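## Task

Take the flower lying on the table and clip it by its stem onto one of the dryer's pegs so it hangs with its head pointing down. No stem may end up bent or deformed. When done, the dryer must still hang from its rail and all the flowers that were already clipped must remain clipped.

## Robot and tools

Robot: two FANUC CRX arms, left_arm and right_arm, each with a Robotiq 140 two-finger gripper and a wrist camera. The scene frame has its origin at table-top height midway between the nominal bases, +z up, +x out over the table, and left_arm on the +y side. Calibrated bases: left_arm at (+0.001, +0.429, 0) m, right_arm at (-0.010, -0.340, 0) m, both nearly unrotated. Each arm reports end_effector_position (m) and end_effector_quat_wxyz in its own base frame; that point lies between the closed pads. Gripper +z is the finger direction; the fingers open and close along gripper y. Fingertips extend about 33 mm past that point at small gaps, about 9 mm when fully open. The fingers can fold at a hinge: grip with the outer quarter of the pads, since grips nearer the palm may be loose or slip, and a fingertip pushed into a surface folds quietly.

Row format (shared by execute_actions and move): one flat list of 18 numbers covering both arms, each in [-1, 1]. Order: left dx, dy, dz, rx, ry, rz, left gripper position, force_limit, speed, then the same nine for the right arm. Send all 18 even if only one arm moves. dx..rz are an offset, not a pose, measured from that arm's Hand target at the start of the action or move, along the Hand target's own axes. Scale: 1.0 = 0.6 m for dx, dy, dz and 180 degrees for the rotation vector rx, ry, rz. Six zeros re-request the current Hand target; repeating a nonzero offset moves the target further. Gripper numbers are absolute commands, not offsets: position +1 fully open (140 mm), about -0.8 pads touching, -1 close until blocked. force_limit -1 to +1 (roughly 14 N to 58 N of pad force on slow closes); speed -1 to +1 (about 30 to 250 mm/s); faster closes squeeze harder. Both start at +1. To keep a gripper unchanged, resend its previous three numbers; a 0 is a real command.

execute_actions(actions, cameras): actions is a list of actions; each action is up to 15 rows, one per 1/30 s step, and the last row is held to fill 15 steps. Every row counts from the action's start pose. An empty list just returns state and images. cameras picks which of cam_high, cam_low, cam_left_wrist, cam_right_wrist to return ([] none, omitted or ["all"] all).

move(target, speed, blend, stop_force, zero, blocking, cameras): straight-line path for each gripper from its Hand target to the offset given in target (one 18-number row, or up to 15 rows all counted from the same starting Hand targets, sharing 10 s at most). speed in m/s, 0.002 to 1, default 0.25 (turns up to twice that in rad/s). blend in m rounds corners in a list. stop_force, 12 to 80 N, one value for both arms, ends an arm's path when it feels that much push along its motion; use it slowly with small values, not while the gripper rotates, and omit it when backing off a contact. zero (default true) re-zeroes force before the move. blocking=false returns early but cannot be combined with stop_force. In a list, keep the finger numbers the same in every row. Moves do not avoid obstacles; the gripper lags the path and overshoots more at speed.

wait(seconds 0 to 10): lets time pass holding commands. stop(): brakes a running move. zoom_image(camera, region [x0,y0,x1,y1] pixels, at most 504x504) enlarges part of a camera's latest image (672x504). read_manual gives licence text only. finished_scene(scene: 1 or 2) ends the current scene irreversibly; following calls act in the next scene.

Results: each arm's pose, Hand target (the clipped last command; next offsets start here; the gripper often rests a little short of it), Joint velocities ("within noise" when still), Flange force along gripper x y z (noisy, includes held weight, "no reading" near singular poses), gripper position_measured in counts (3 open, 75 about 100 mm, 139 about 60 mm, 200 about 20 mm, 230 pads touching), and object_status: 0 moving, 1 blocked while opening, 2 blocked while closing (a grip), 3 reached target or pads met. A move adds a move: line such as done, off_target, moving, held or fault, plus limits (paced, held). Check for status 2 after closing. To squeeze harder, raise force_limit and nudge position (-1 to -0.98); to loosen, open and re-close slowly.

Each control step the commanded pose is clipped to within 70 mm and 16 degrees of the gripper. Avoid: torque faults (wrist joints 36.8 N m, others 147 N m) and any outside force of 150 N, which stop the arm for 10 s; pressing past a firm contact; arms or grippers hitting each other (the clearance check is not a guarantee, and closing one gripper on the other's fingers counts as a press); dropping or releasing moving parts, slams and hard pushes; heavy twist on the gripper; long stretched-out holds that overheat motors (MOTOR HOT warns, an over-temperature stop lasts 30 to 60 s or more). Anything falling or left off the table fails the scene. Loose objects may be nudged now and then. Thinking time also advances the simulation.

Each tool is called after "Call:" as name(argument=value, ...), one argument or row to a line, values as JSON.

## Session

Call:
execute_actions(
  actions=[],
)

Scene clock: 0.00 s.
left_arm: end_effector_position=(+0.0326, -0.5195, +0.2228) position_measured=3 object_status=3 end_effector_quat_wxyz=(-0.481, +0.156, +0.845, +0.173) | right_arm: end_effector_position=(+0.3168, -0.3187, +0.1900) position_measured=3 object_status=3 end_effector_quat_wxyz=(+0.151, +0.715, -0.583, +0.355)
Joint positions: left_arm=[-0.998 0.835 0.53 0.522 -2.22 -0.836] | right_arm=[-0.063 -0.593 -1.017 0.893 -0.894 -0.228]
Joint velocities: within noise
Flange force (N): no reading
Hand target: left_arm +0.0326, -0.5195, +0.2228; -0.481, +0.156, +0.845, +0.173 | right_arm +0.3168, -0.3187, +0.1900; +0.151, +0.715, -0.583, +0.355
Tool commands: left_gripper/position=+1.0 left_gripper/force_limit=+1.0 left_gripper/speed=+1.0 right_gripper/position=+1.0 right_gripper/force_limit=+1.0 right_gripper/speed=+1.0

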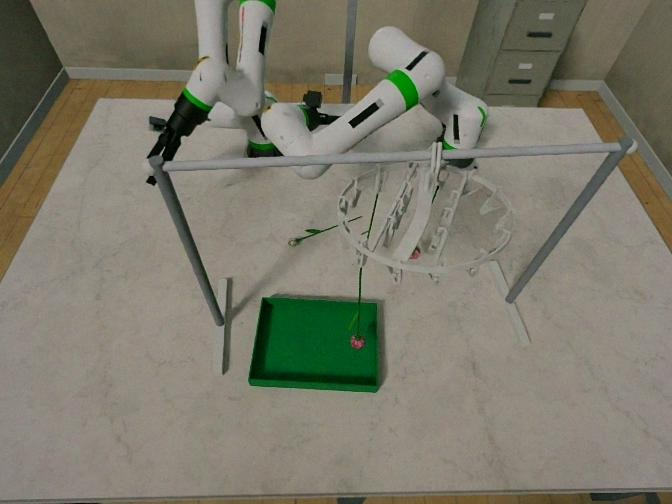

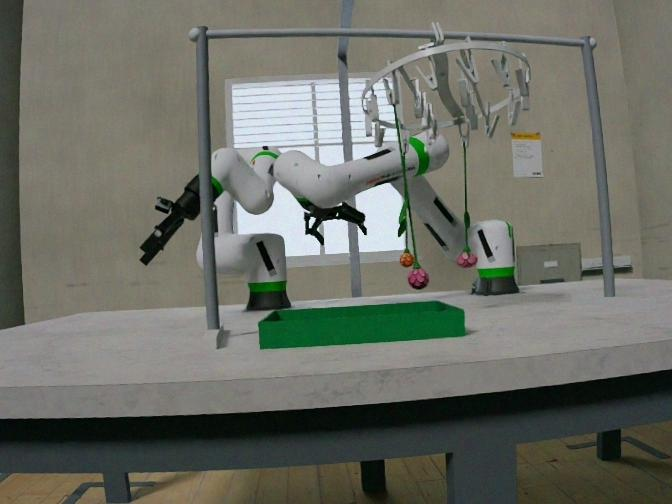

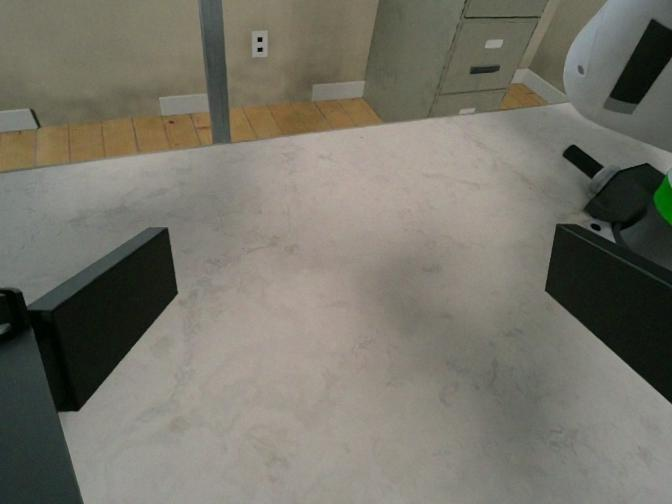

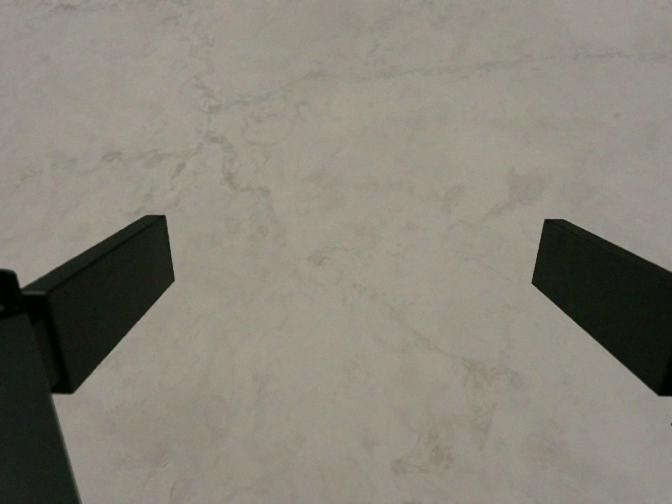

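Call:
zoom_image(
  camera="cam_high",
  region=[320, 130, 530, 290],
)

Call:
zoom_image(
  camera="cam_low",
  region=[340, 10, 550, 170],
)

Call:
zoom_image(
  camera="cam_high",
  region=[270, 190, 390, 280],
)

Call:
zoom_image(
  camera="cam_low",
  region=[340, 90, 500, 300],
)

Scaled by 2.400.

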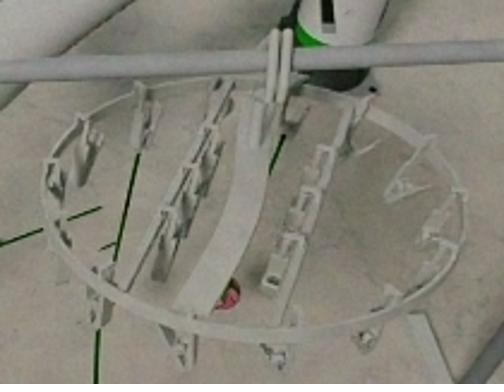

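Scaled by 2.400.

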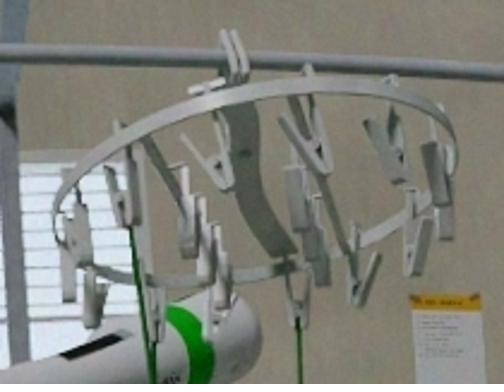

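Scaled by 4.200.

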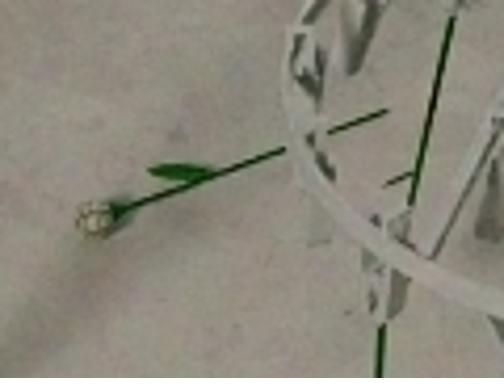

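Scaled by 2.400.

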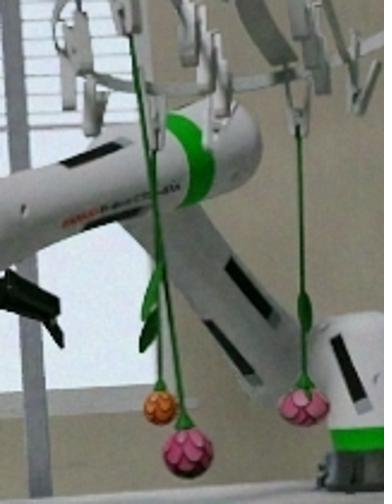

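Call:
move(
  target=[0.281,0.713,-0.663,-0.82,-0.01,0.224,1,1,1,0,0,0,0,0,0,1,1,1],
  speed=0.3,
)

Scene clock: 8.20 s.
left_arm: end_effector_position=(+0.0910, -0.4870, +0.2819) position_measured=3 object_status=3 end_effector_quat_wxyz=(-0.452, +0.281, +0.792, +0.298) | right_arm: end_effector_position=(+0.3168, -0.3187, +0.1900) position_measured=3 object_status=3 end_effector_quat_wxyz=(+0.151, +0.715, -0.583, +0.355)
Joint positions: left_arm=[-1.047 1.075 1.106 0.282 -2.729 -1.018] | right_arm=[-0.063 -0.593 -1.017 0.893 -0.894 -0.228]
Flange force (N): left_arm=no reading | right_arm=[0.6 5.2 3.7]
Hand target: left_arm +0.0910, -0.4870, +0.2819; -0.452, +0.281, +0.792, +0.298 (not the last commanded pose) | right_arm +0.3168, -0.3187, +0.1900; +0.151, +0.715, -0.583, +0.355
Off the commanded pose: left_arm 0.519 m, 132 deg | right_arm 0.000 m, 0 deg.
move: held (left_arm; a check stopped the path); limits=held
pose unreachable (left arm): on one or more control steps of this call, first in action 0 (counted from 0), this arm could not follow its commanded pose, so it was not sent that pose on those steps. It may still have moved: this result reports where it is.
cause: moving toward the commanded pose would bring two parts of the arm too close to each other (its gripper and another part of the arm, with joints 5 (wrist pitch) and 6 (wrist roll) between them).
cam_left_wrist: T_world_to_cam=[[0.716073, 0.663925, 0.215504, 0.206105], [0.593599, -0.416762, -0.68844, -0.0529692], [-0.367258, 0.620897, -0.692538, 0.672723], [0, 0, 0, 1]] pos_world=[0.130919, -0.576605, 0.385003]

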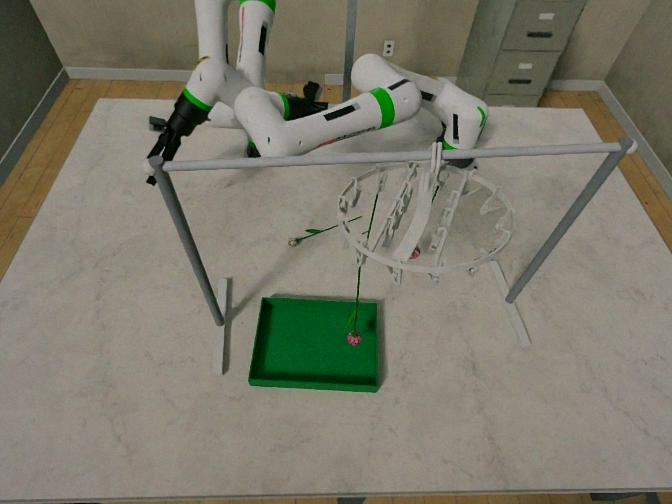

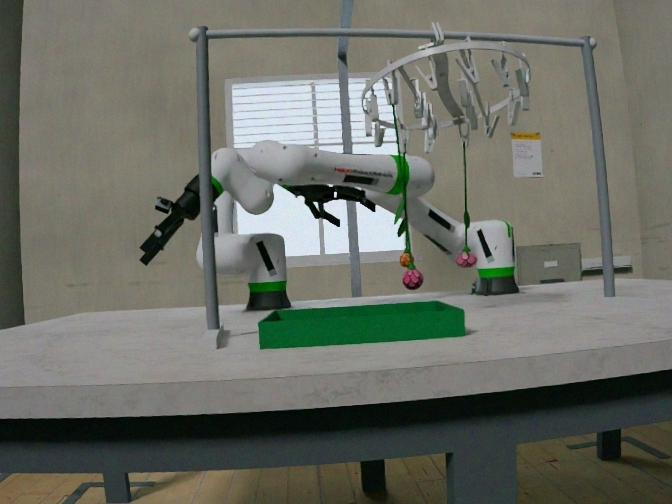

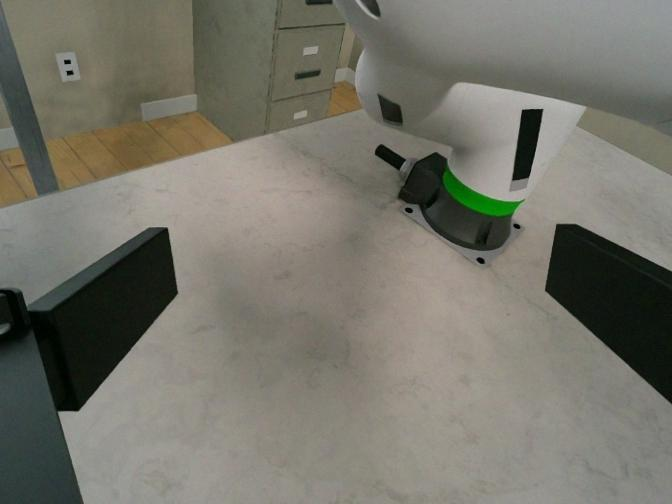

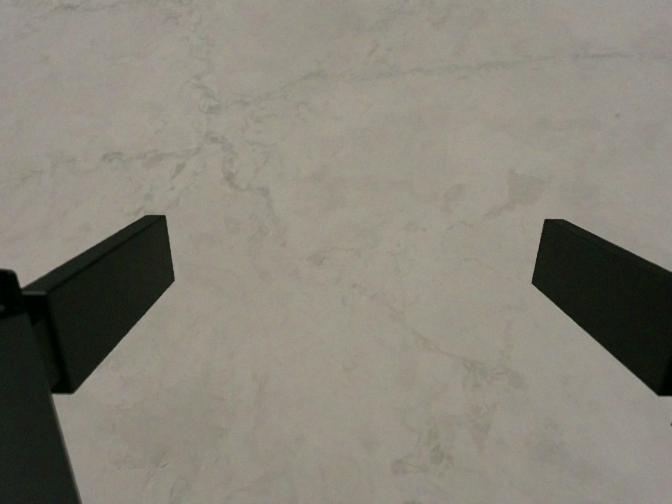

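Call:
move(
  target=[0.042,0.116,0.07,0.295,-0.25,-0.352,1,1,1,0,0,0,0,0,0,1,1,1],
  speed=0.35,
  cameras=["cam_high"],
)

Scene clock: 13.30 s.
left_arm: end_effector_position=(+0.1068, -0.4058, +0.3019) position_measured=3 object_status=3 end_effector_quat_wxyz=(+0.000, -0.281, +0.960, +0.000) | right_arm: end_effector_position=(+0.3168, -0.3187, +0.1900) position_measured=3 object_status=3 end_effector_quat_wxyz=(+0.151, +0.715, -0.583, +0.355)
Joint positions: left_arm=[-0.999 -0.063 0.087 0 -1.721 -0.002] | right_arm=[-0.063 -0.593 -1.017 0.893 -0.894 -0.228]
Flange force (N): left_arm=[3.5 0.3 -1.7] | right_arm=[0.4 5.3 4.6]
Hand target: left_arm +0.1068, -0.4058, +0.3020; +0.000, -0.281, +0.960, +0.000 | right_arm +0.3168, -0.3187, +0.1900; +0.151, +0.715, -0.583, +0.355
Off the commanded pose: left_arm 0.000 m, 0 deg | right_arm 0.000 m, 0 deg.
move: done

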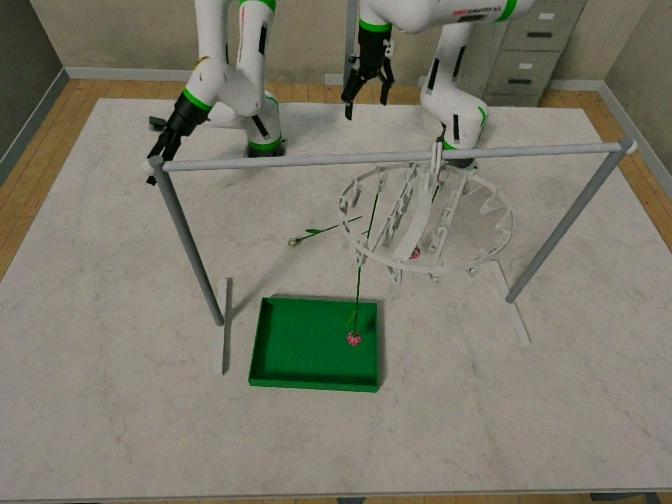

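Call:
move(
  target=[-0.559,-0.146,-0.53,0.553,0.24,-0.553,1,1,1,0,0,0,0,0,0,1,1,1],
  speed=0.4,
)

Scene clock: 20.10 s.
left_arm: end_effector_position=(+0.4365, -0.2986, +0.6200) position_measured=3 object_status=3 end_effector_quat_wxyz=(+0.088, +0.702, -0.088, +0.701) | right_arm: end_effector_position=(+0.3168, -0.3187, +0.1900) position_measured=3 object_status=3 end_effector_quat_wxyz=(+0.151, +0.715, -0.583, +0.355)
Joint positions: left_arm=[-0.859 -0.556 -0.108 -1.015 -0.74 2.442] | right_arm=[-0.063 -0.593 -1.017 0.893 -0.894 -0.228]
Flange force (N): left_arm=no reading | right_arm=[0.7 4.5 4.2]
Hand target: left_arm +0.4365, -0.2987, +0.6200; +0.088, +0.702, -0.088, +0.701 | right_arm +0.3168, -0.3187, +0.1900; +0.151, +0.715, -0.583, +0.355
Off the commanded pose: left_arm 0.000 m, 0 deg | right_arm 0.000 m, 0 deg.
move: done
cam_left_wrist: T_world_to_cam=[[-0.2464, -0.969161, -0.00364556, -0.170993], [-0.333078, 0.088213, -0.938764, 0.763755], [0.910135, -0.230097, -0.344542, -0.110707], [0, 0, 0, 1]] pos_world=[0.313016, -0.258566, 0.678219]

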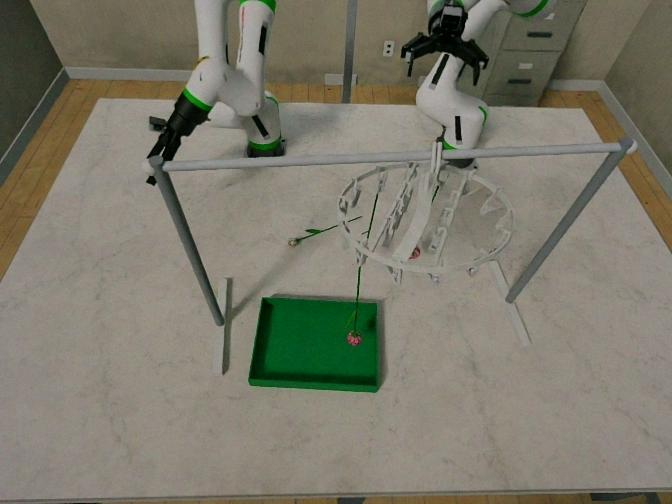

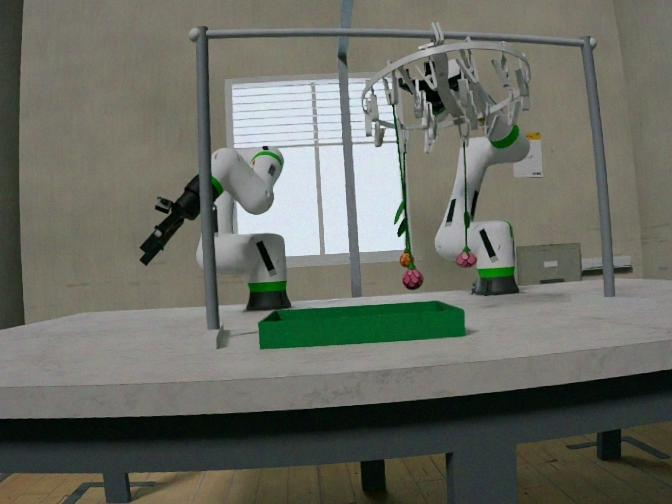

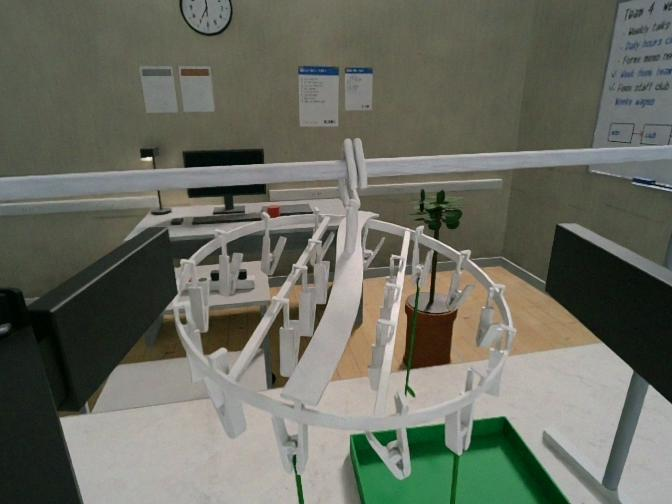

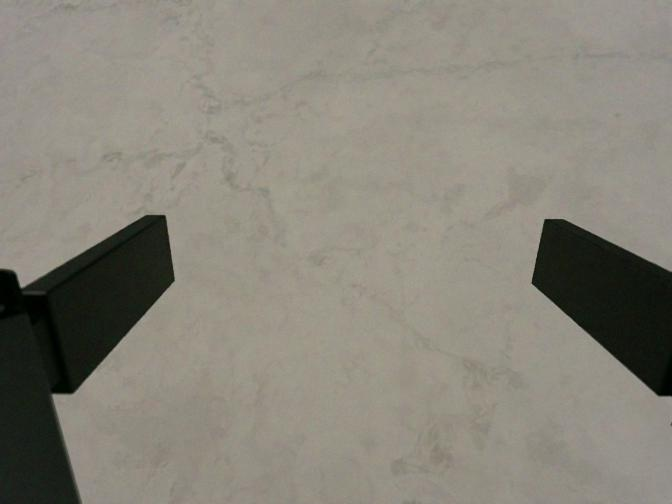

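Beautiful view.

Call:
zoom_image(
  camera="cam_left_wrist",
  region=[160, 360, 360, 504],
)

Call:
zoom_image(
  camera="cam_left_wrist",
  region=[340, 340, 540, 500],
)

Call:
zoom_image(
  camera="cam_left_wrist",
  region=[160, 130, 540, 415],
)

Scaled by 2.520.

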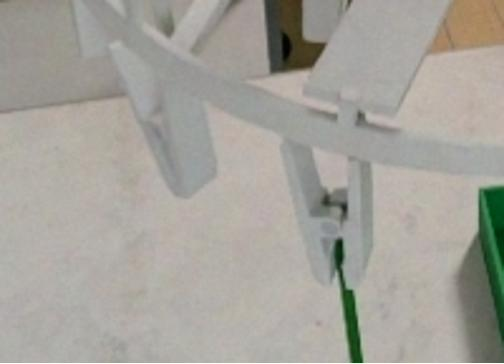

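Scaled by 2.520.

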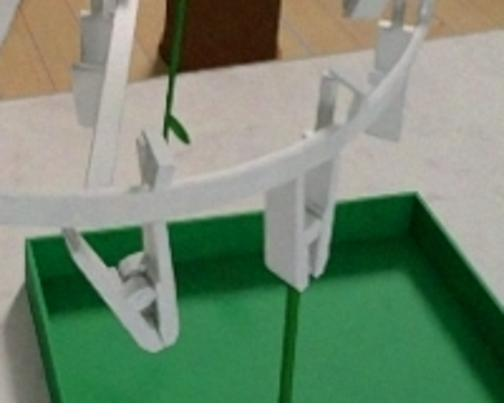

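Scaled by 1.326.

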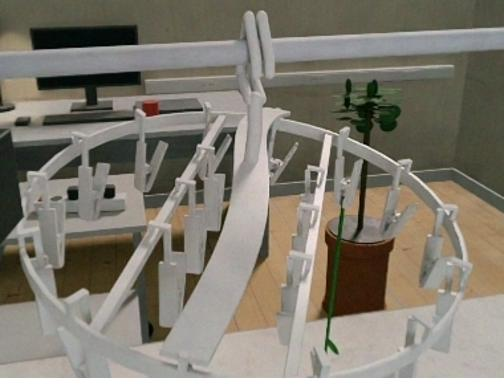

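Call:
move(
  target=[0,0,0,0,0,0,1,1,1,-0.73,-0.409,-0.642,-0.034,-0.251,-0.0885,1,1,1],
  speed=0.3,
  cameras=["cam_high","cam_right_wrist","cam_left_wrist"],
)

Scene clock: 25.60 s.
left_arm: end_effector_position=(+0.4365, -0.2987, +0.6200) position_measured=3 object_status=3 end_effector_quat_wxyz=(+0.088, +0.702, -0.088, +0.701) | right_arm: end_effector_position=(+0.3902, +0.3095, +0.2099) position_measured=3 object_status=3 end_effector_quat_wxyz=(+0.000, +0.859, -0.512, -0.001)
Joint positions: left_arm=[-0.86 -0.556 -0.107 -1.016 -0.741 2.442] | right_arm=[0.933 0.126 0.068 -0.002 -1.512 -0.437]
Flange force (N): left_arm=no reading | right_arm=[3.5 7.1 2.5]
Hand target: left_arm +0.4365, -0.2987, +0.6200; +0.088, +0.702, -0.088, +0.701 | right_arm +0.3902, +0.3095, +0.2099; +0.000, +0.859, -0.512, -0.001
Off the commanded pose: left_arm 0.000 m, 0 deg | right_arm 0.000 m, 0 deg.
move: done
cam_left_wrist: T_world_to_cam=[[-0.246378, -0.969167, -0.00365381, -0.170995], [-0.333049, 0.0882055, -0.938775, 0.763752], [0.910152, -0.230076, -0.344511, -0.110728], [0, 0, 0, 1]] pos_world=[0.313016, -0.258566, 0.678219]
cam_right_wrist: T_world_to_cam=[[-0.876177, -0.481953, 0.00600366, 0.498145], [-0.448306, 0.819457, 0.357089, -0.150742], [-0.17702, 0.310181, -0.934051, 0.312193], [0, 0, 0, 1]] pos_world=[0.424149, 0.266773, 0.342442]
Images, in order (width x height): cam_high 672x504, cam_left_wrist 672x504, cam_right_wrist 672x504.

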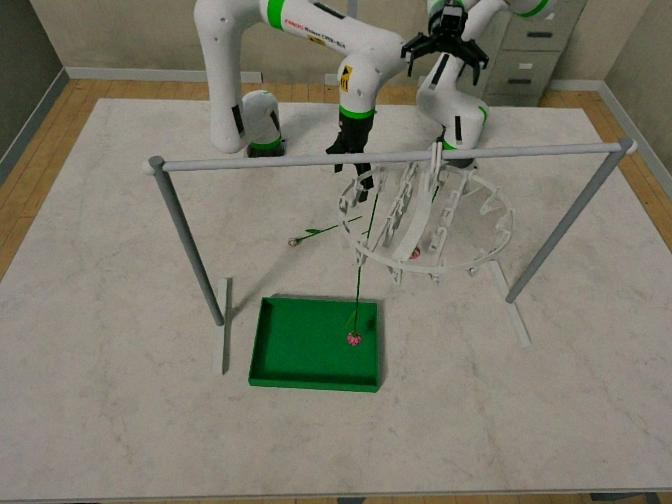

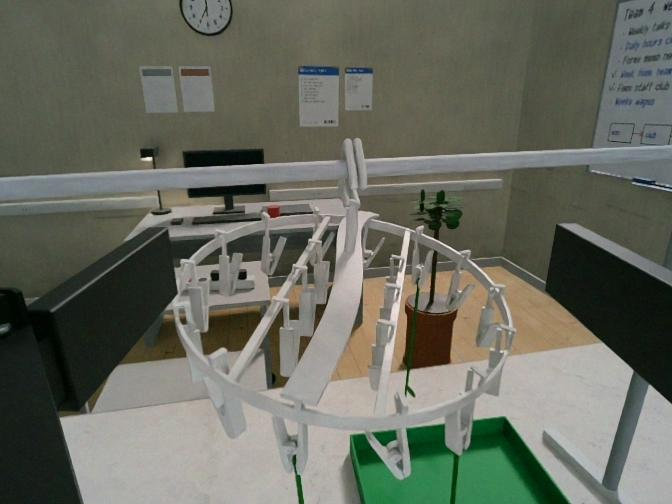

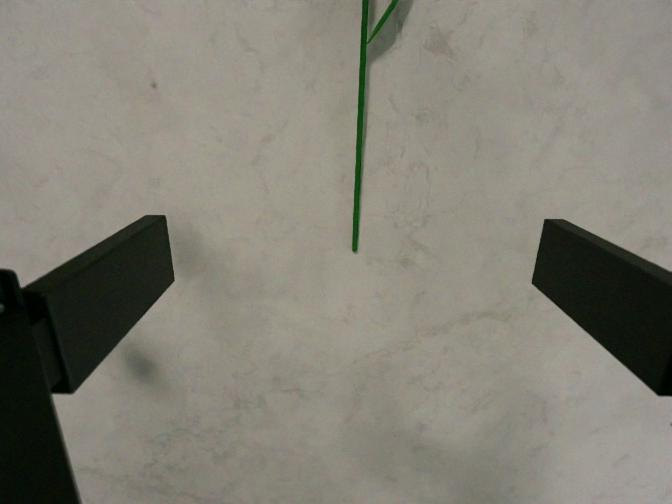

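Call:
move(
  target=[0,0,0,0,0,0,1,1,1,0.0457,0.021,0.2,0,0,0,-0.3,-1,0],
  speed=0.2,
  cameras=["cam_right_wrist"],
)

Scene clock: 27.57 s.
left_arm: end_effector_position=(+0.4365, -0.2987, +0.6200) position_measured=3 object_status=3 end_effector_quat_wxyz=(+0.088, +0.702, -0.088, +0.701) | right_arm: end_effector_position=(+0.3921, +0.2796, +0.0899) position_measured=167 object_status=0 end_effector_quat_wxyz=(+0.000, +0.859, -0.512, -0.001)
Joint positions: left_arm=[-0.86 -0.556 -0.107 -1.016 -0.741 2.442] | right_arm=[0.891 0.143 -0.198 -0.002 -1.228 -0.394]
Flange force (N): left_arm=no reading | right_arm=[2.6 6.8 0.4]
Hand target: left_arm +0.4365, -0.2987, +0.6200; +0.088, +0.702, -0.088, +0.701 | right_arm +0.3921, +0.2795, +0.0899; +0.000, +0.859, -0.512, -0.001
Off the commanded pose: left_arm 0.000 m, 0 deg | right_arm 0.000 m, 0 deg.
move: done
cam_right_wrist: T_world_to_cam=[[-0.876224, -0.481867, 0.0059886, 0.486035], [-0.448216, 0.819473, 0.357164, -0.0826421], [-0.177013, 0.310272, -0.934022, 0.209669], [0, 0, 0, 1]] pos_world=[0.425948, 0.236873, 0.222442]

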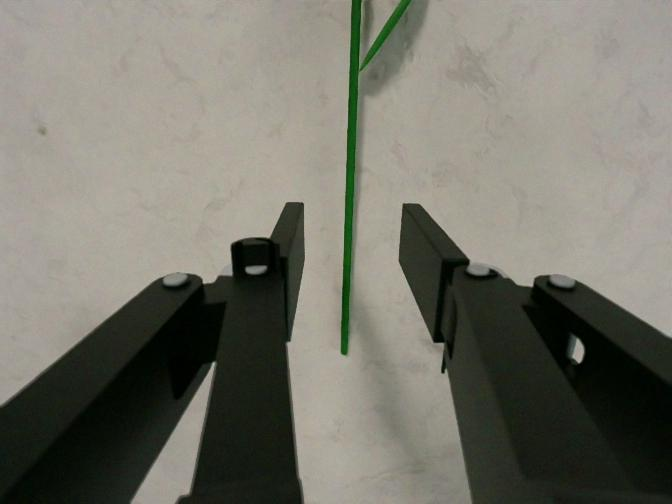

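Call:
move(
  target=[
    [0,0,0,0,0,0,1,1,1,0,0.1,0,0,0,0,-1,-1,0],
  ],
  speed=0.2,
  cameras=[],
)

Call:
move(
  target=[0,0,0,0,0,0,1,1,1,0,0,0.07,0,0,0,-1,-1,0],
  speed=0.15,
  cameras=[],
)

Call:
move(
  target=[0,0,0,0,0,0,1,1,1,0,0,0.06,0,0,0,-1,-1,0],
  speed=0.012,
  stop_force=12,
  cameras=["cam_right_wrist"],
)

Scene clock: 29.17 s.
left_arm: end_effector_position=(+0.4365, -0.2987, +0.6200) position_measured=3 object_status=3 end_effector_quat_wxyz=(+0.088, +0.702, -0.088, +0.701) | right_arm: end_effector_position=(+0.3393, +0.2510, +0.0899) position_measured=233 object_status=3 end_effector_quat_wxyz=(+0.000, +0.859, -0.512, -0.001)
Joint positions: left_arm=[-0.86 -0.556 -0.107 -1.016 -0.741 2.442] | right_arm=[0.948 -0.005 -0.357 -0.002 -1.218 -0.452]
Flange force (N): left_arm=no reading | right_arm=[2.5 4.8 0.4]
Hand target: left_arm +0.4365, -0.2987, +0.6200; +0.088, +0.702, -0.088, +0.701 | right_arm +0.3393, +0.2510, +0.0899; +0.000, +0.859, -0.512, -0.001
Off the commanded pose: left_arm 0.000 m, 0 deg | right_arm 0.000 m, 0 deg.
move: done

Scene clock: 29.90 s.
left_arm: end_effector_position=(+0.4365, -0.2987, +0.6200) position_measured=3 object_status=3 end_effector_quat_wxyz=(+0.088, +0.702, -0.088, +0.701) | right_arm: end_effector_position=(+0.3393, +0.2510, +0.0479) position_measured=233 object_status=3 end_effector_quat_wxyz=(+0.000, +0.859, -0.512, -0.001)
Joint positions: left_arm=[-0.86 -0.556 -0.107 -1.016 -0.741 2.442] | right_arm=[0.949 0.039 -0.419 -0.002 -1.112 -0.452]
Flange force (N): left_arm=no reading | right_arm=[3.2 6.0 -0.6]
Hand target: left_arm +0.4365, -0.2987, +0.6200; +0.088, +0.702, -0.088, +0.701 | right_arm +0.3393, +0.2510, +0.0479; +0.000, +0.859, -0.512, -0.001
Off the commanded pose: left_arm 0.000 m, 0 deg | right_arm 0.000 m, 0 deg.
move: done

Scene clock: 31.63 s.
left_arm: end_effector_position=(+0.4365, -0.2987, +0.6200) position_measured=3 object_status=3 end_effector_quat_wxyz=(+0.088, +0.702, -0.088, +0.701) | right_arm: end_effector_position=(+0.3393, +0.2511, +0.0338) position_measured=233 object_status=3 end_effector_quat_wxyz=(+0.000, +0.859, -0.512, -0.001)
Joint positions: left_arm=[-0.86 -0.556 -0.107 -1.016 -0.741 2.442] | right_arm=[0.949 0.056 -0.438 -0.002 -1.076 -0.451]
Flange force (N): left_arm=no reading | right_arm=[2.2 17.4 -40.7]
Hand target: left_arm +0.4365, -0.2987, +0.6200; +0.088, +0.702, -0.088, +0.701 | right_arm +0.3393, +0.2510, +0.0338; +0.000, +0.859, -0.512, -0.001 (not the last commanded pose)
Off the commanded pose: left_arm 0.000 m, 0 deg | right_arm 0.022 m, 0 deg.
move: contact (right_arm)
cam_right_wrist: T_world_to_cam=[[-0.876185, -0.481938, 0.00595813, 0.426379], [-0.448293, 0.819431, 0.357165, -0.0628789], [-0.177014, 0.310272, -0.934022, 0.156768], [0, 0, 0, 1]] pos_world=[0.373149, 0.208373, 0.166342]

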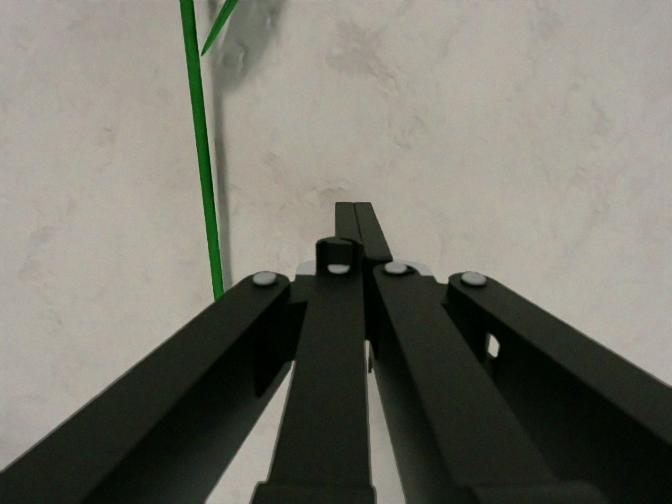

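Call:
move(
  target=[0,0,0,0,0,0,1,1,1,0,0,-0.06,0,0,0,-1,-1,0],
  speed=0.15,
  cameras=[],
)

Call:
move(
  target=[0,0,0,0,0,0,1,1,1,0,-0.1,0,0,0,0,-0.3,-1,0],
  speed=0.15,
  cameras=["cam_right_wrist"],
)

Scene clock: 32.90 s.
left_arm: end_effector_position=(+0.4365, -0.2987, +0.6200) position_measured=3 object_status=3 end_effector_quat_wxyz=(+0.088, +0.702, -0.088, +0.701) | right_arm: end_effector_position=(+0.3393, +0.2510, +0.0698) position_measured=233 object_status=3 end_effector_quat_wxyz=(+0.000, +0.859, -0.512, -0.001)
Joint positions: left_arm=[-0.86 -0.556 -0.107 -1.016 -0.741 2.442] | right_arm=[0.949 0.015 -0.388 -0.002 -1.168 -0.451]
Flange force (N): left_arm=no reading | right_arm=[3.1 6.0 -0.3]
Hand target: left_arm +0.4365, -0.2987, +0.6200; +0.088, +0.702, -0.088, +0.701 | right_arm +0.3393, +0.2510, +0.0698; +0.000, +0.859, -0.512, -0.001
Off the commanded pose: left_arm 0.000 m, 0 deg | right_arm 0.000 m, 0 deg.
move: done

Scene clock: 33.67 s.
left_arm: end_effector_position=(+0.4365, -0.2987, +0.6200) position_measured=3 object_status=3 end_effector_quat_wxyz=(+0.088, +0.702, -0.088, +0.701) | right_arm: end_effector_position=(+0.3921, +0.2795, +0.0698) position_measured=167 object_status=3 end_effector_quat_wxyz=(+0.000, +0.859, -0.512, -0.001)
Joint positions: left_arm=[-0.86 -0.556 -0.107 -1.016 -0.741 2.442] | right_arm=[0.892 0.161 -0.228 -0.002 -1.181 -0.394]
Flange force (N): left_arm=no reading | right_arm=[3.1 6.9 -0.6]
Hand target: left_arm +0.4365, -0.2987, +0.6200; +0.088, +0.702, -0.088, +0.701 | right_arm +0.3921, +0.2796, +0.0698; +0.000, +0.859, -0.512, -0.001
Off the commanded pose: left_arm 0.000 m, 0 deg | right_arm 0.000 m, 0 deg.
move: done
cam_right_wrist: T_world_to_cam=[[-0.876192, -0.481926, 0.00592156, 0.48617], [-0.448315, 0.81947, 0.357047, -0.0753965], [-0.176923, 0.310187, -0.934068, 0.190887], [0, 0, 0, 1]] pos_world=[0.425949, 0.236873, 0.202342]

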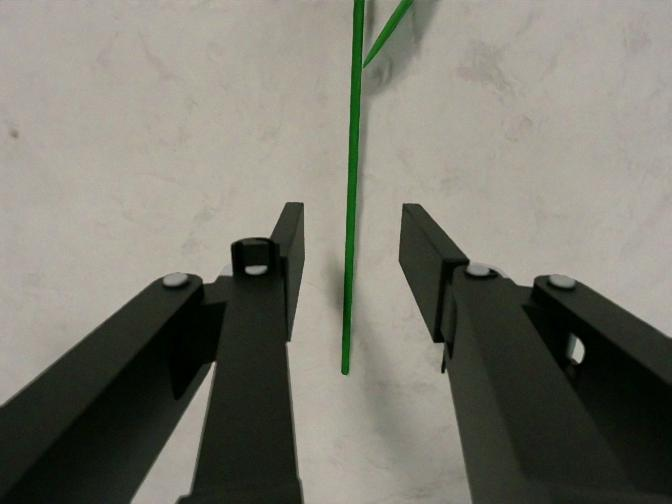

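Call:
move(
  target=[0,0,0,0,0,0,1,1,1,0,0,0.0558,0,0,0,-0.3,-1,0],
  speed=0.1,
  cameras=["cam_right_wrist"],
)

Call:
move(
  target=[0,0,0,0,0,0,1,1,1,0,0,0,0,0,0,-1,-1,-1],
  cameras=["cam_right_wrist"],
)

Call:
wait(
  seconds=1.0,
  cameras=["cam_right_wrist"],
)

Scene clock: 34.80 s.
left_arm: end_effector_position=(+0.4365, -0.2987, +0.6200) position_measured=3 object_status=3 end_effector_quat_wxyz=(+0.088, +0.702, -0.088, +0.701) | right_arm: end_effector_position=(+0.3920, +0.2796, +0.0363) position_measured=167 object_status=3 end_effector_quat_wxyz=(+0.000, +0.859, -0.512, -0.001)
Joint positions: left_arm=[-0.86 -0.556 -0.107 -1.016 -0.741 2.442] | right_arm=[0.892 0.196 -0.272 -0.002 -1.102 -0.394]
Flange force (N): left_arm=no reading | right_arm=[2.7 8.0 -1.0]
Hand target: left_arm +0.4365, -0.2987, +0.6200; +0.088, +0.702, -0.088, +0.701 | right_arm +0.3920, +0.2796, +0.0363; +0.000, +0.859, -0.512, -0.001
Off the commanded pose: left_arm 0.000 m, 0 deg | right_arm 0.000 m, 0 deg.
move: done
cam_right_wrist: T_world_to_cam=[[-0.876224, -0.481867, 0.0059886, 0.486404], [-0.448216, 0.819473, 0.357164, -0.0635801], [-0.177013, 0.310272, -0.934022, 0.159575], [0, 0, 0, 1]] pos_world=[0.425948, 0.236973, 0.168842]

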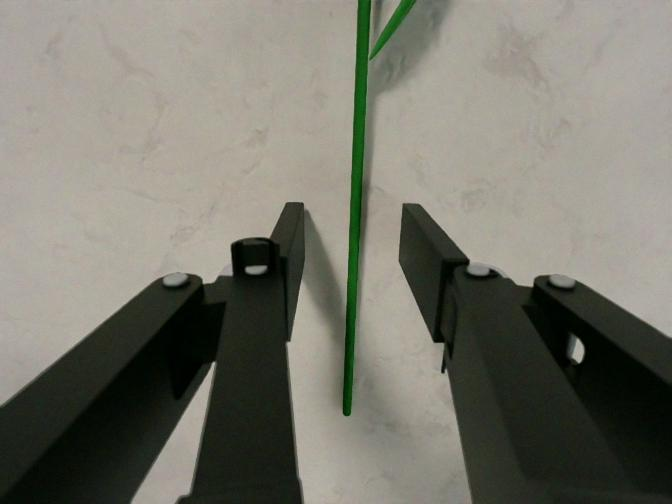

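Scene clock: 36.23 s.
left_arm: end_effector_position=(+0.4365, -0.2987, +0.6200) position_measured=3 object_status=3 end_effector_quat_wxyz=(+0.088, +0.702, -0.088, +0.701) | right_arm: end_effector_position=(+0.3920, +0.2796, +0.0363) position_measured=224 object_status=2 end_effector_quat_wxyz=(+0.000, +0.859, -0.512, -0.001)
Joint positions: left_arm=[-0.86 -0.556 -0.107 -1.016 -0.741 2.442] | right_arm=[0.892 0.196 -0.272 -0.002 -1.102 -0.394]
Flange force (N): left_arm=no reading | right_arm=[2.8 7.4 -0.3]
Hand target: left_arm +0.4365, -0.2987, +0.6200; +0.088, +0.702, -0.088, +0.701 | right_arm +0.3920, +0.2796, +0.0363; +0.000, +0.859, -0.512, -0.001
Off the commanded pose: left_arm 0.000 m, 0 deg | right_arm 0.000 m, 0 deg.
move: done
cam_right_wrist: T_world_to_cam=[[-0.876185, -0.481938, 0.00595813, 0.48641], [-0.448293, 0.819431, 0.357165, -0.0635377], [-0.177014, 0.310272, -0.934022, 0.159575], [0, 0, 0, 1]] pos_world=[0.425949, 0.236973, 0.168842]

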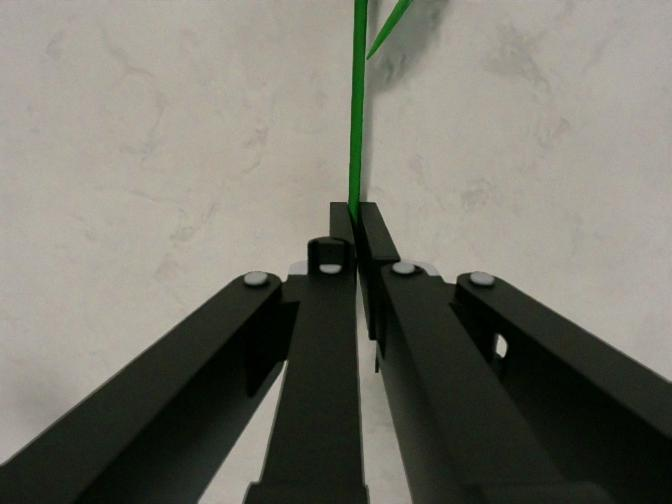

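Scene clock: 37.23 s.
left_arm: end_effector_position=(+0.4365, -0.2987, +0.6200) position_measured=3 object_status=3 end_effector_quat_wxyz=(+0.088, +0.702, -0.088, +0.701) | right_arm: end_effector_position=(+0.3920, +0.2796, +0.0363) position_measured=224 object_status=2 end_effector_quat_wxyz=(+0.000, +0.859, -0.512, -0.001)
Joint positions: left_arm=[-0.86 -0.556 -0.107 -1.016 -0.741 2.442] | right_arm=[0.892 0.196 -0.272 -0.002 -1.102 -0.394]
Flange force (N): left_arm=no reading | right_arm=[3.1 8.3 -1.2]
Hand target: left_arm +0.4365, -0.2987, +0.6200; +0.088, +0.702, -0.088, +0.701 | right_arm +0.3920, +0.2796, +0.0363; +0.000, +0.859, -0.512, -0.001
Tool commands: left_gripper/position=+1.0 left_gripper/force_limit=+1.0 left_gripper/speed=+1.0 right_gripper/position=-1.0 right_gripper/force_limit=-1.0 right_gripper/speed=-1.0
Off the commanded pose: left_arm 0.000 m, 0 deg | right_arm 0.000 m, 0 deg.
wait: 1.00 s; at rest by 0.17 s
cam_right_wrist: T_world_to_cam=[[-0.876185, -0.481938, 0.00595813, 0.48641], [-0.448293, 0.819431, 0.357165, -0.0635377], [-0.177014, 0.310272, -0.934022, 0.159575], [0, 0, 0, 1]] pos_world=[0.425949, 0.236973, 0.168842]

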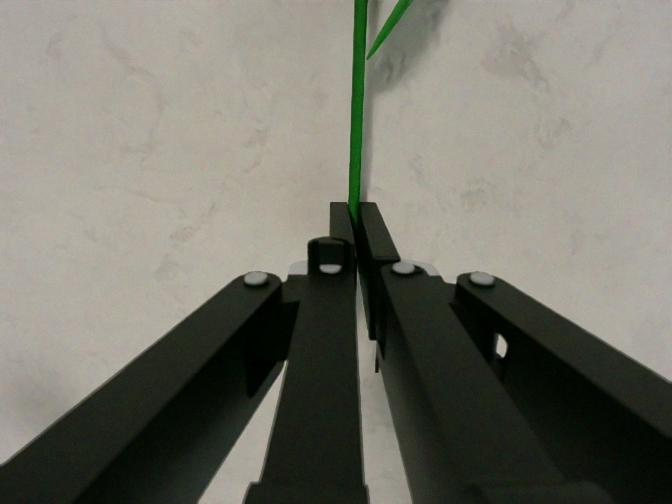

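Call:
move(
  target=[0,0,0,0,0,0,1,1,1,0,0,-0.5,0,-0.5,0,-1,-1,-1],
  speed=0.15,
)

Scene clock: 44.27 s.
left_arm: end_effector_position=(+0.4365, -0.2987, +0.6200) position_measured=3 object_status=3 end_effector_quat_wxyz=(+0.088, +0.702, -0.088, +0.701) | right_arm: end_effector_position=(+0.3923, +0.2792, +0.3363) position_measured=224 object_status=2 end_effector_quat_wxyz=(-0.362, +0.607, -0.362, -0.608)
Joint positions: left_arm=[-0.86 -0.556 -0.107 -1.016 -0.741 2.442] | right_arm=[-0.032 0.434 0.21 -1.444 -2.085 0.257]
Flange force (N): left_arm=no reading | right_arm=[-2.7 8.9 3.8]
Hand target: left_arm +0.4365, -0.2987, +0.6200; +0.088, +0.702, -0.088, +0.701 | right_arm +0.3923, +0.2792, +0.3363; -0.362, +0.607, -0.362, -0.608
Off the commanded pose: left_arm 0.000 m, 0 deg | right_arm 0.000 m, 0 deg.
move: done
cam_left_wrist: T_world_to_cam=[[-0.246378, -0.969167, -0.00365381, -0.170995], [-0.333049, 0.0882055, -0.938775, 0.763752], [0.910152, -0.230076, -0.344511, -0.110728], [0, 0, 0, 1]] pos_world=[0.313016, -0.258566, 0.678219]
cam_right_wrist: T_world_to_cam=[[-0.876595, -0.481187, -0.00629053, 0.488727], [0.166675, -0.315849, 0.934055, -0.28852], [-0.451442, 0.81774, 0.357074, -0.0281973], [0, 0, 0, 1]] pos_world=[0.463776, 0.167099, 0.282636]

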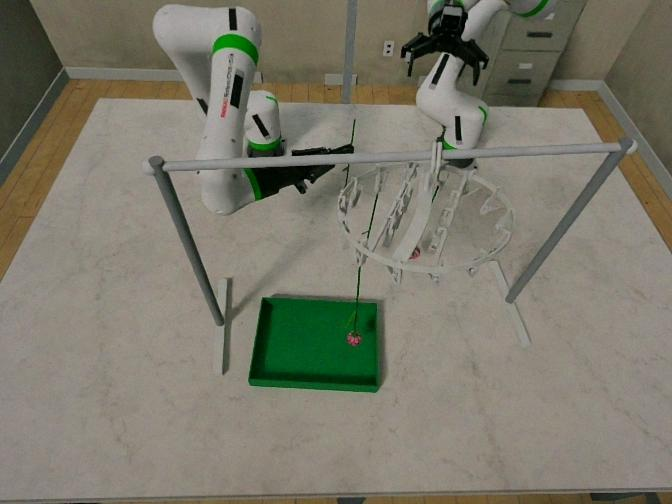

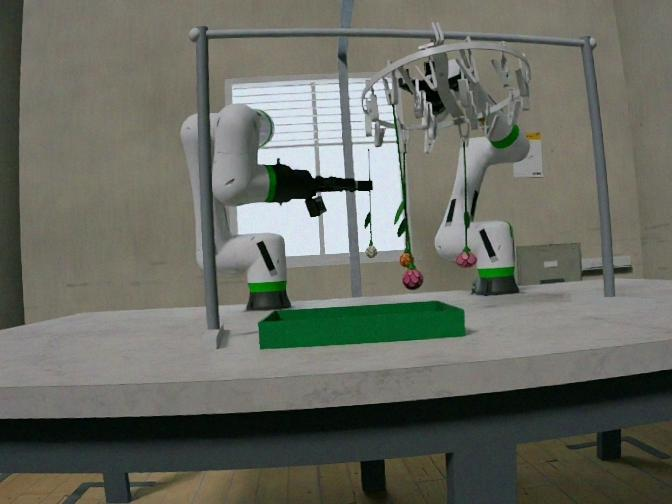

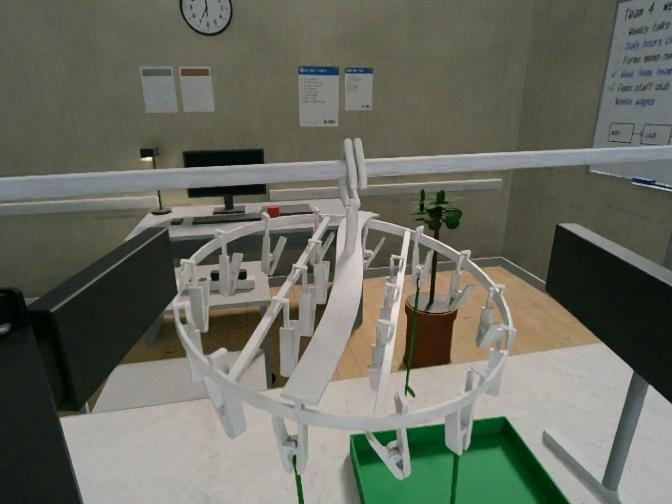

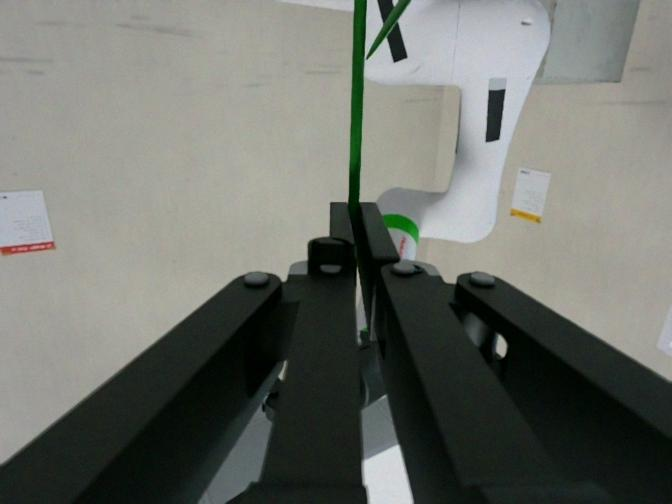

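Call:
move(
  target=[0,0,0,0,0,0,1,1,1,0.0667,-0.139,0.099,0.4895,0,0,-1,-1,-1],
  speed=0.2,
)

Scene clock: 49.87 s.
left_arm: end_effector_position=(+0.4365, -0.2987, +0.6200) position_measured=3 object_status=3 end_effector_quat_wxyz=(+0.088, +0.702, -0.088, +0.701) | right_arm: end_effector_position=(+0.4374, +0.3712, +0.2964) position_measured=224 object_status=2 end_effector_quat_wxyz=(+0.682, -0.184, +0.683, +0.186)
Joint positions: left_arm=[-0.86 -0.556 -0.107 -1.016 -0.741 2.442] | right_arm=[0.395 -0.347 -0.968 -2.913 -0.633 1.384]
Flange force (N): no reading
Hand target: left_arm +0.4365, -0.2987, +0.6200; +0.088, +0.702, -0.088, +0.701 | right_arm +0.4374, +0.3712, +0.2964; +0.682, -0.184, +0.683, +0.186
Off the commanded pose: left_arm 0.000 m, 0 deg | right_arm 0.000 m, 0 deg.
move: done
cam_left_wrist: T_world_to_cam=[[-0.246378, -0.969167, -0.00365381, -0.170995], [-0.333049, 0.0882055, -0.938775, 0.763752], [0.910152, -0.230076, -0.344511, -0.110728], [0, 0, 0, 1]] pos_world=[0.313016, -0.258566, 0.678219]
cam_right_wrist: T_world_to_cam=[[-0.50988, 0.860232, -0.00480897, -0.0865351], [-0.308004, -0.177336, 0.934712, -0.073756], [0.803216, 0.478072, 0.355375, -0.491064], [0, 0, 0, 1]] pos_world=[0.327591, 0.296124, 0.243036]

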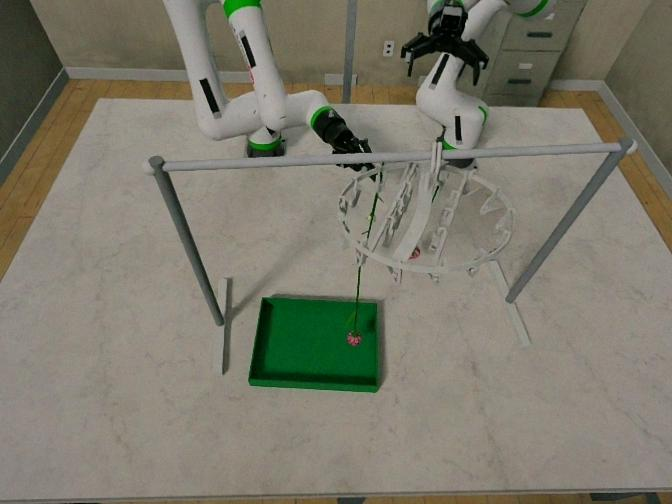

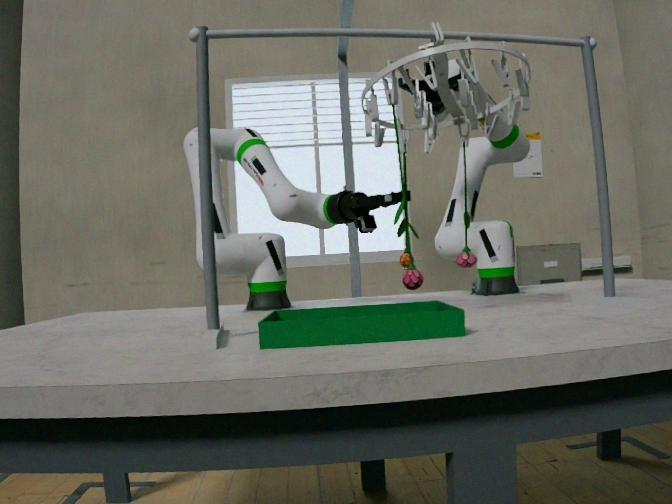

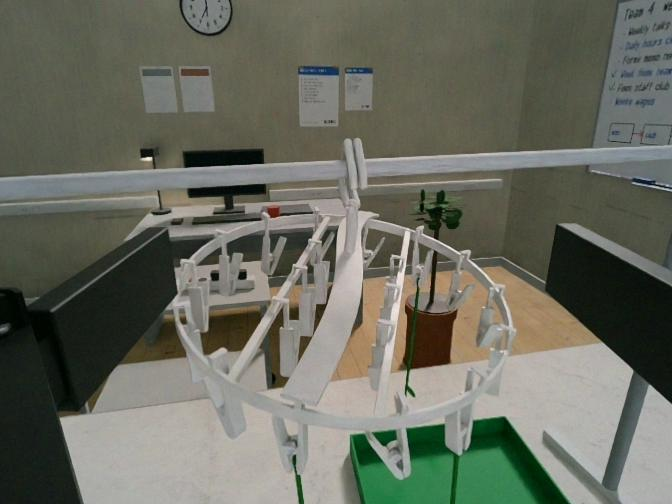

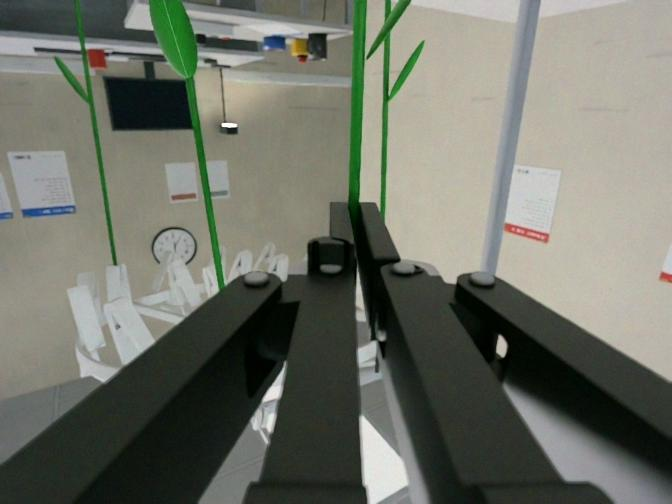

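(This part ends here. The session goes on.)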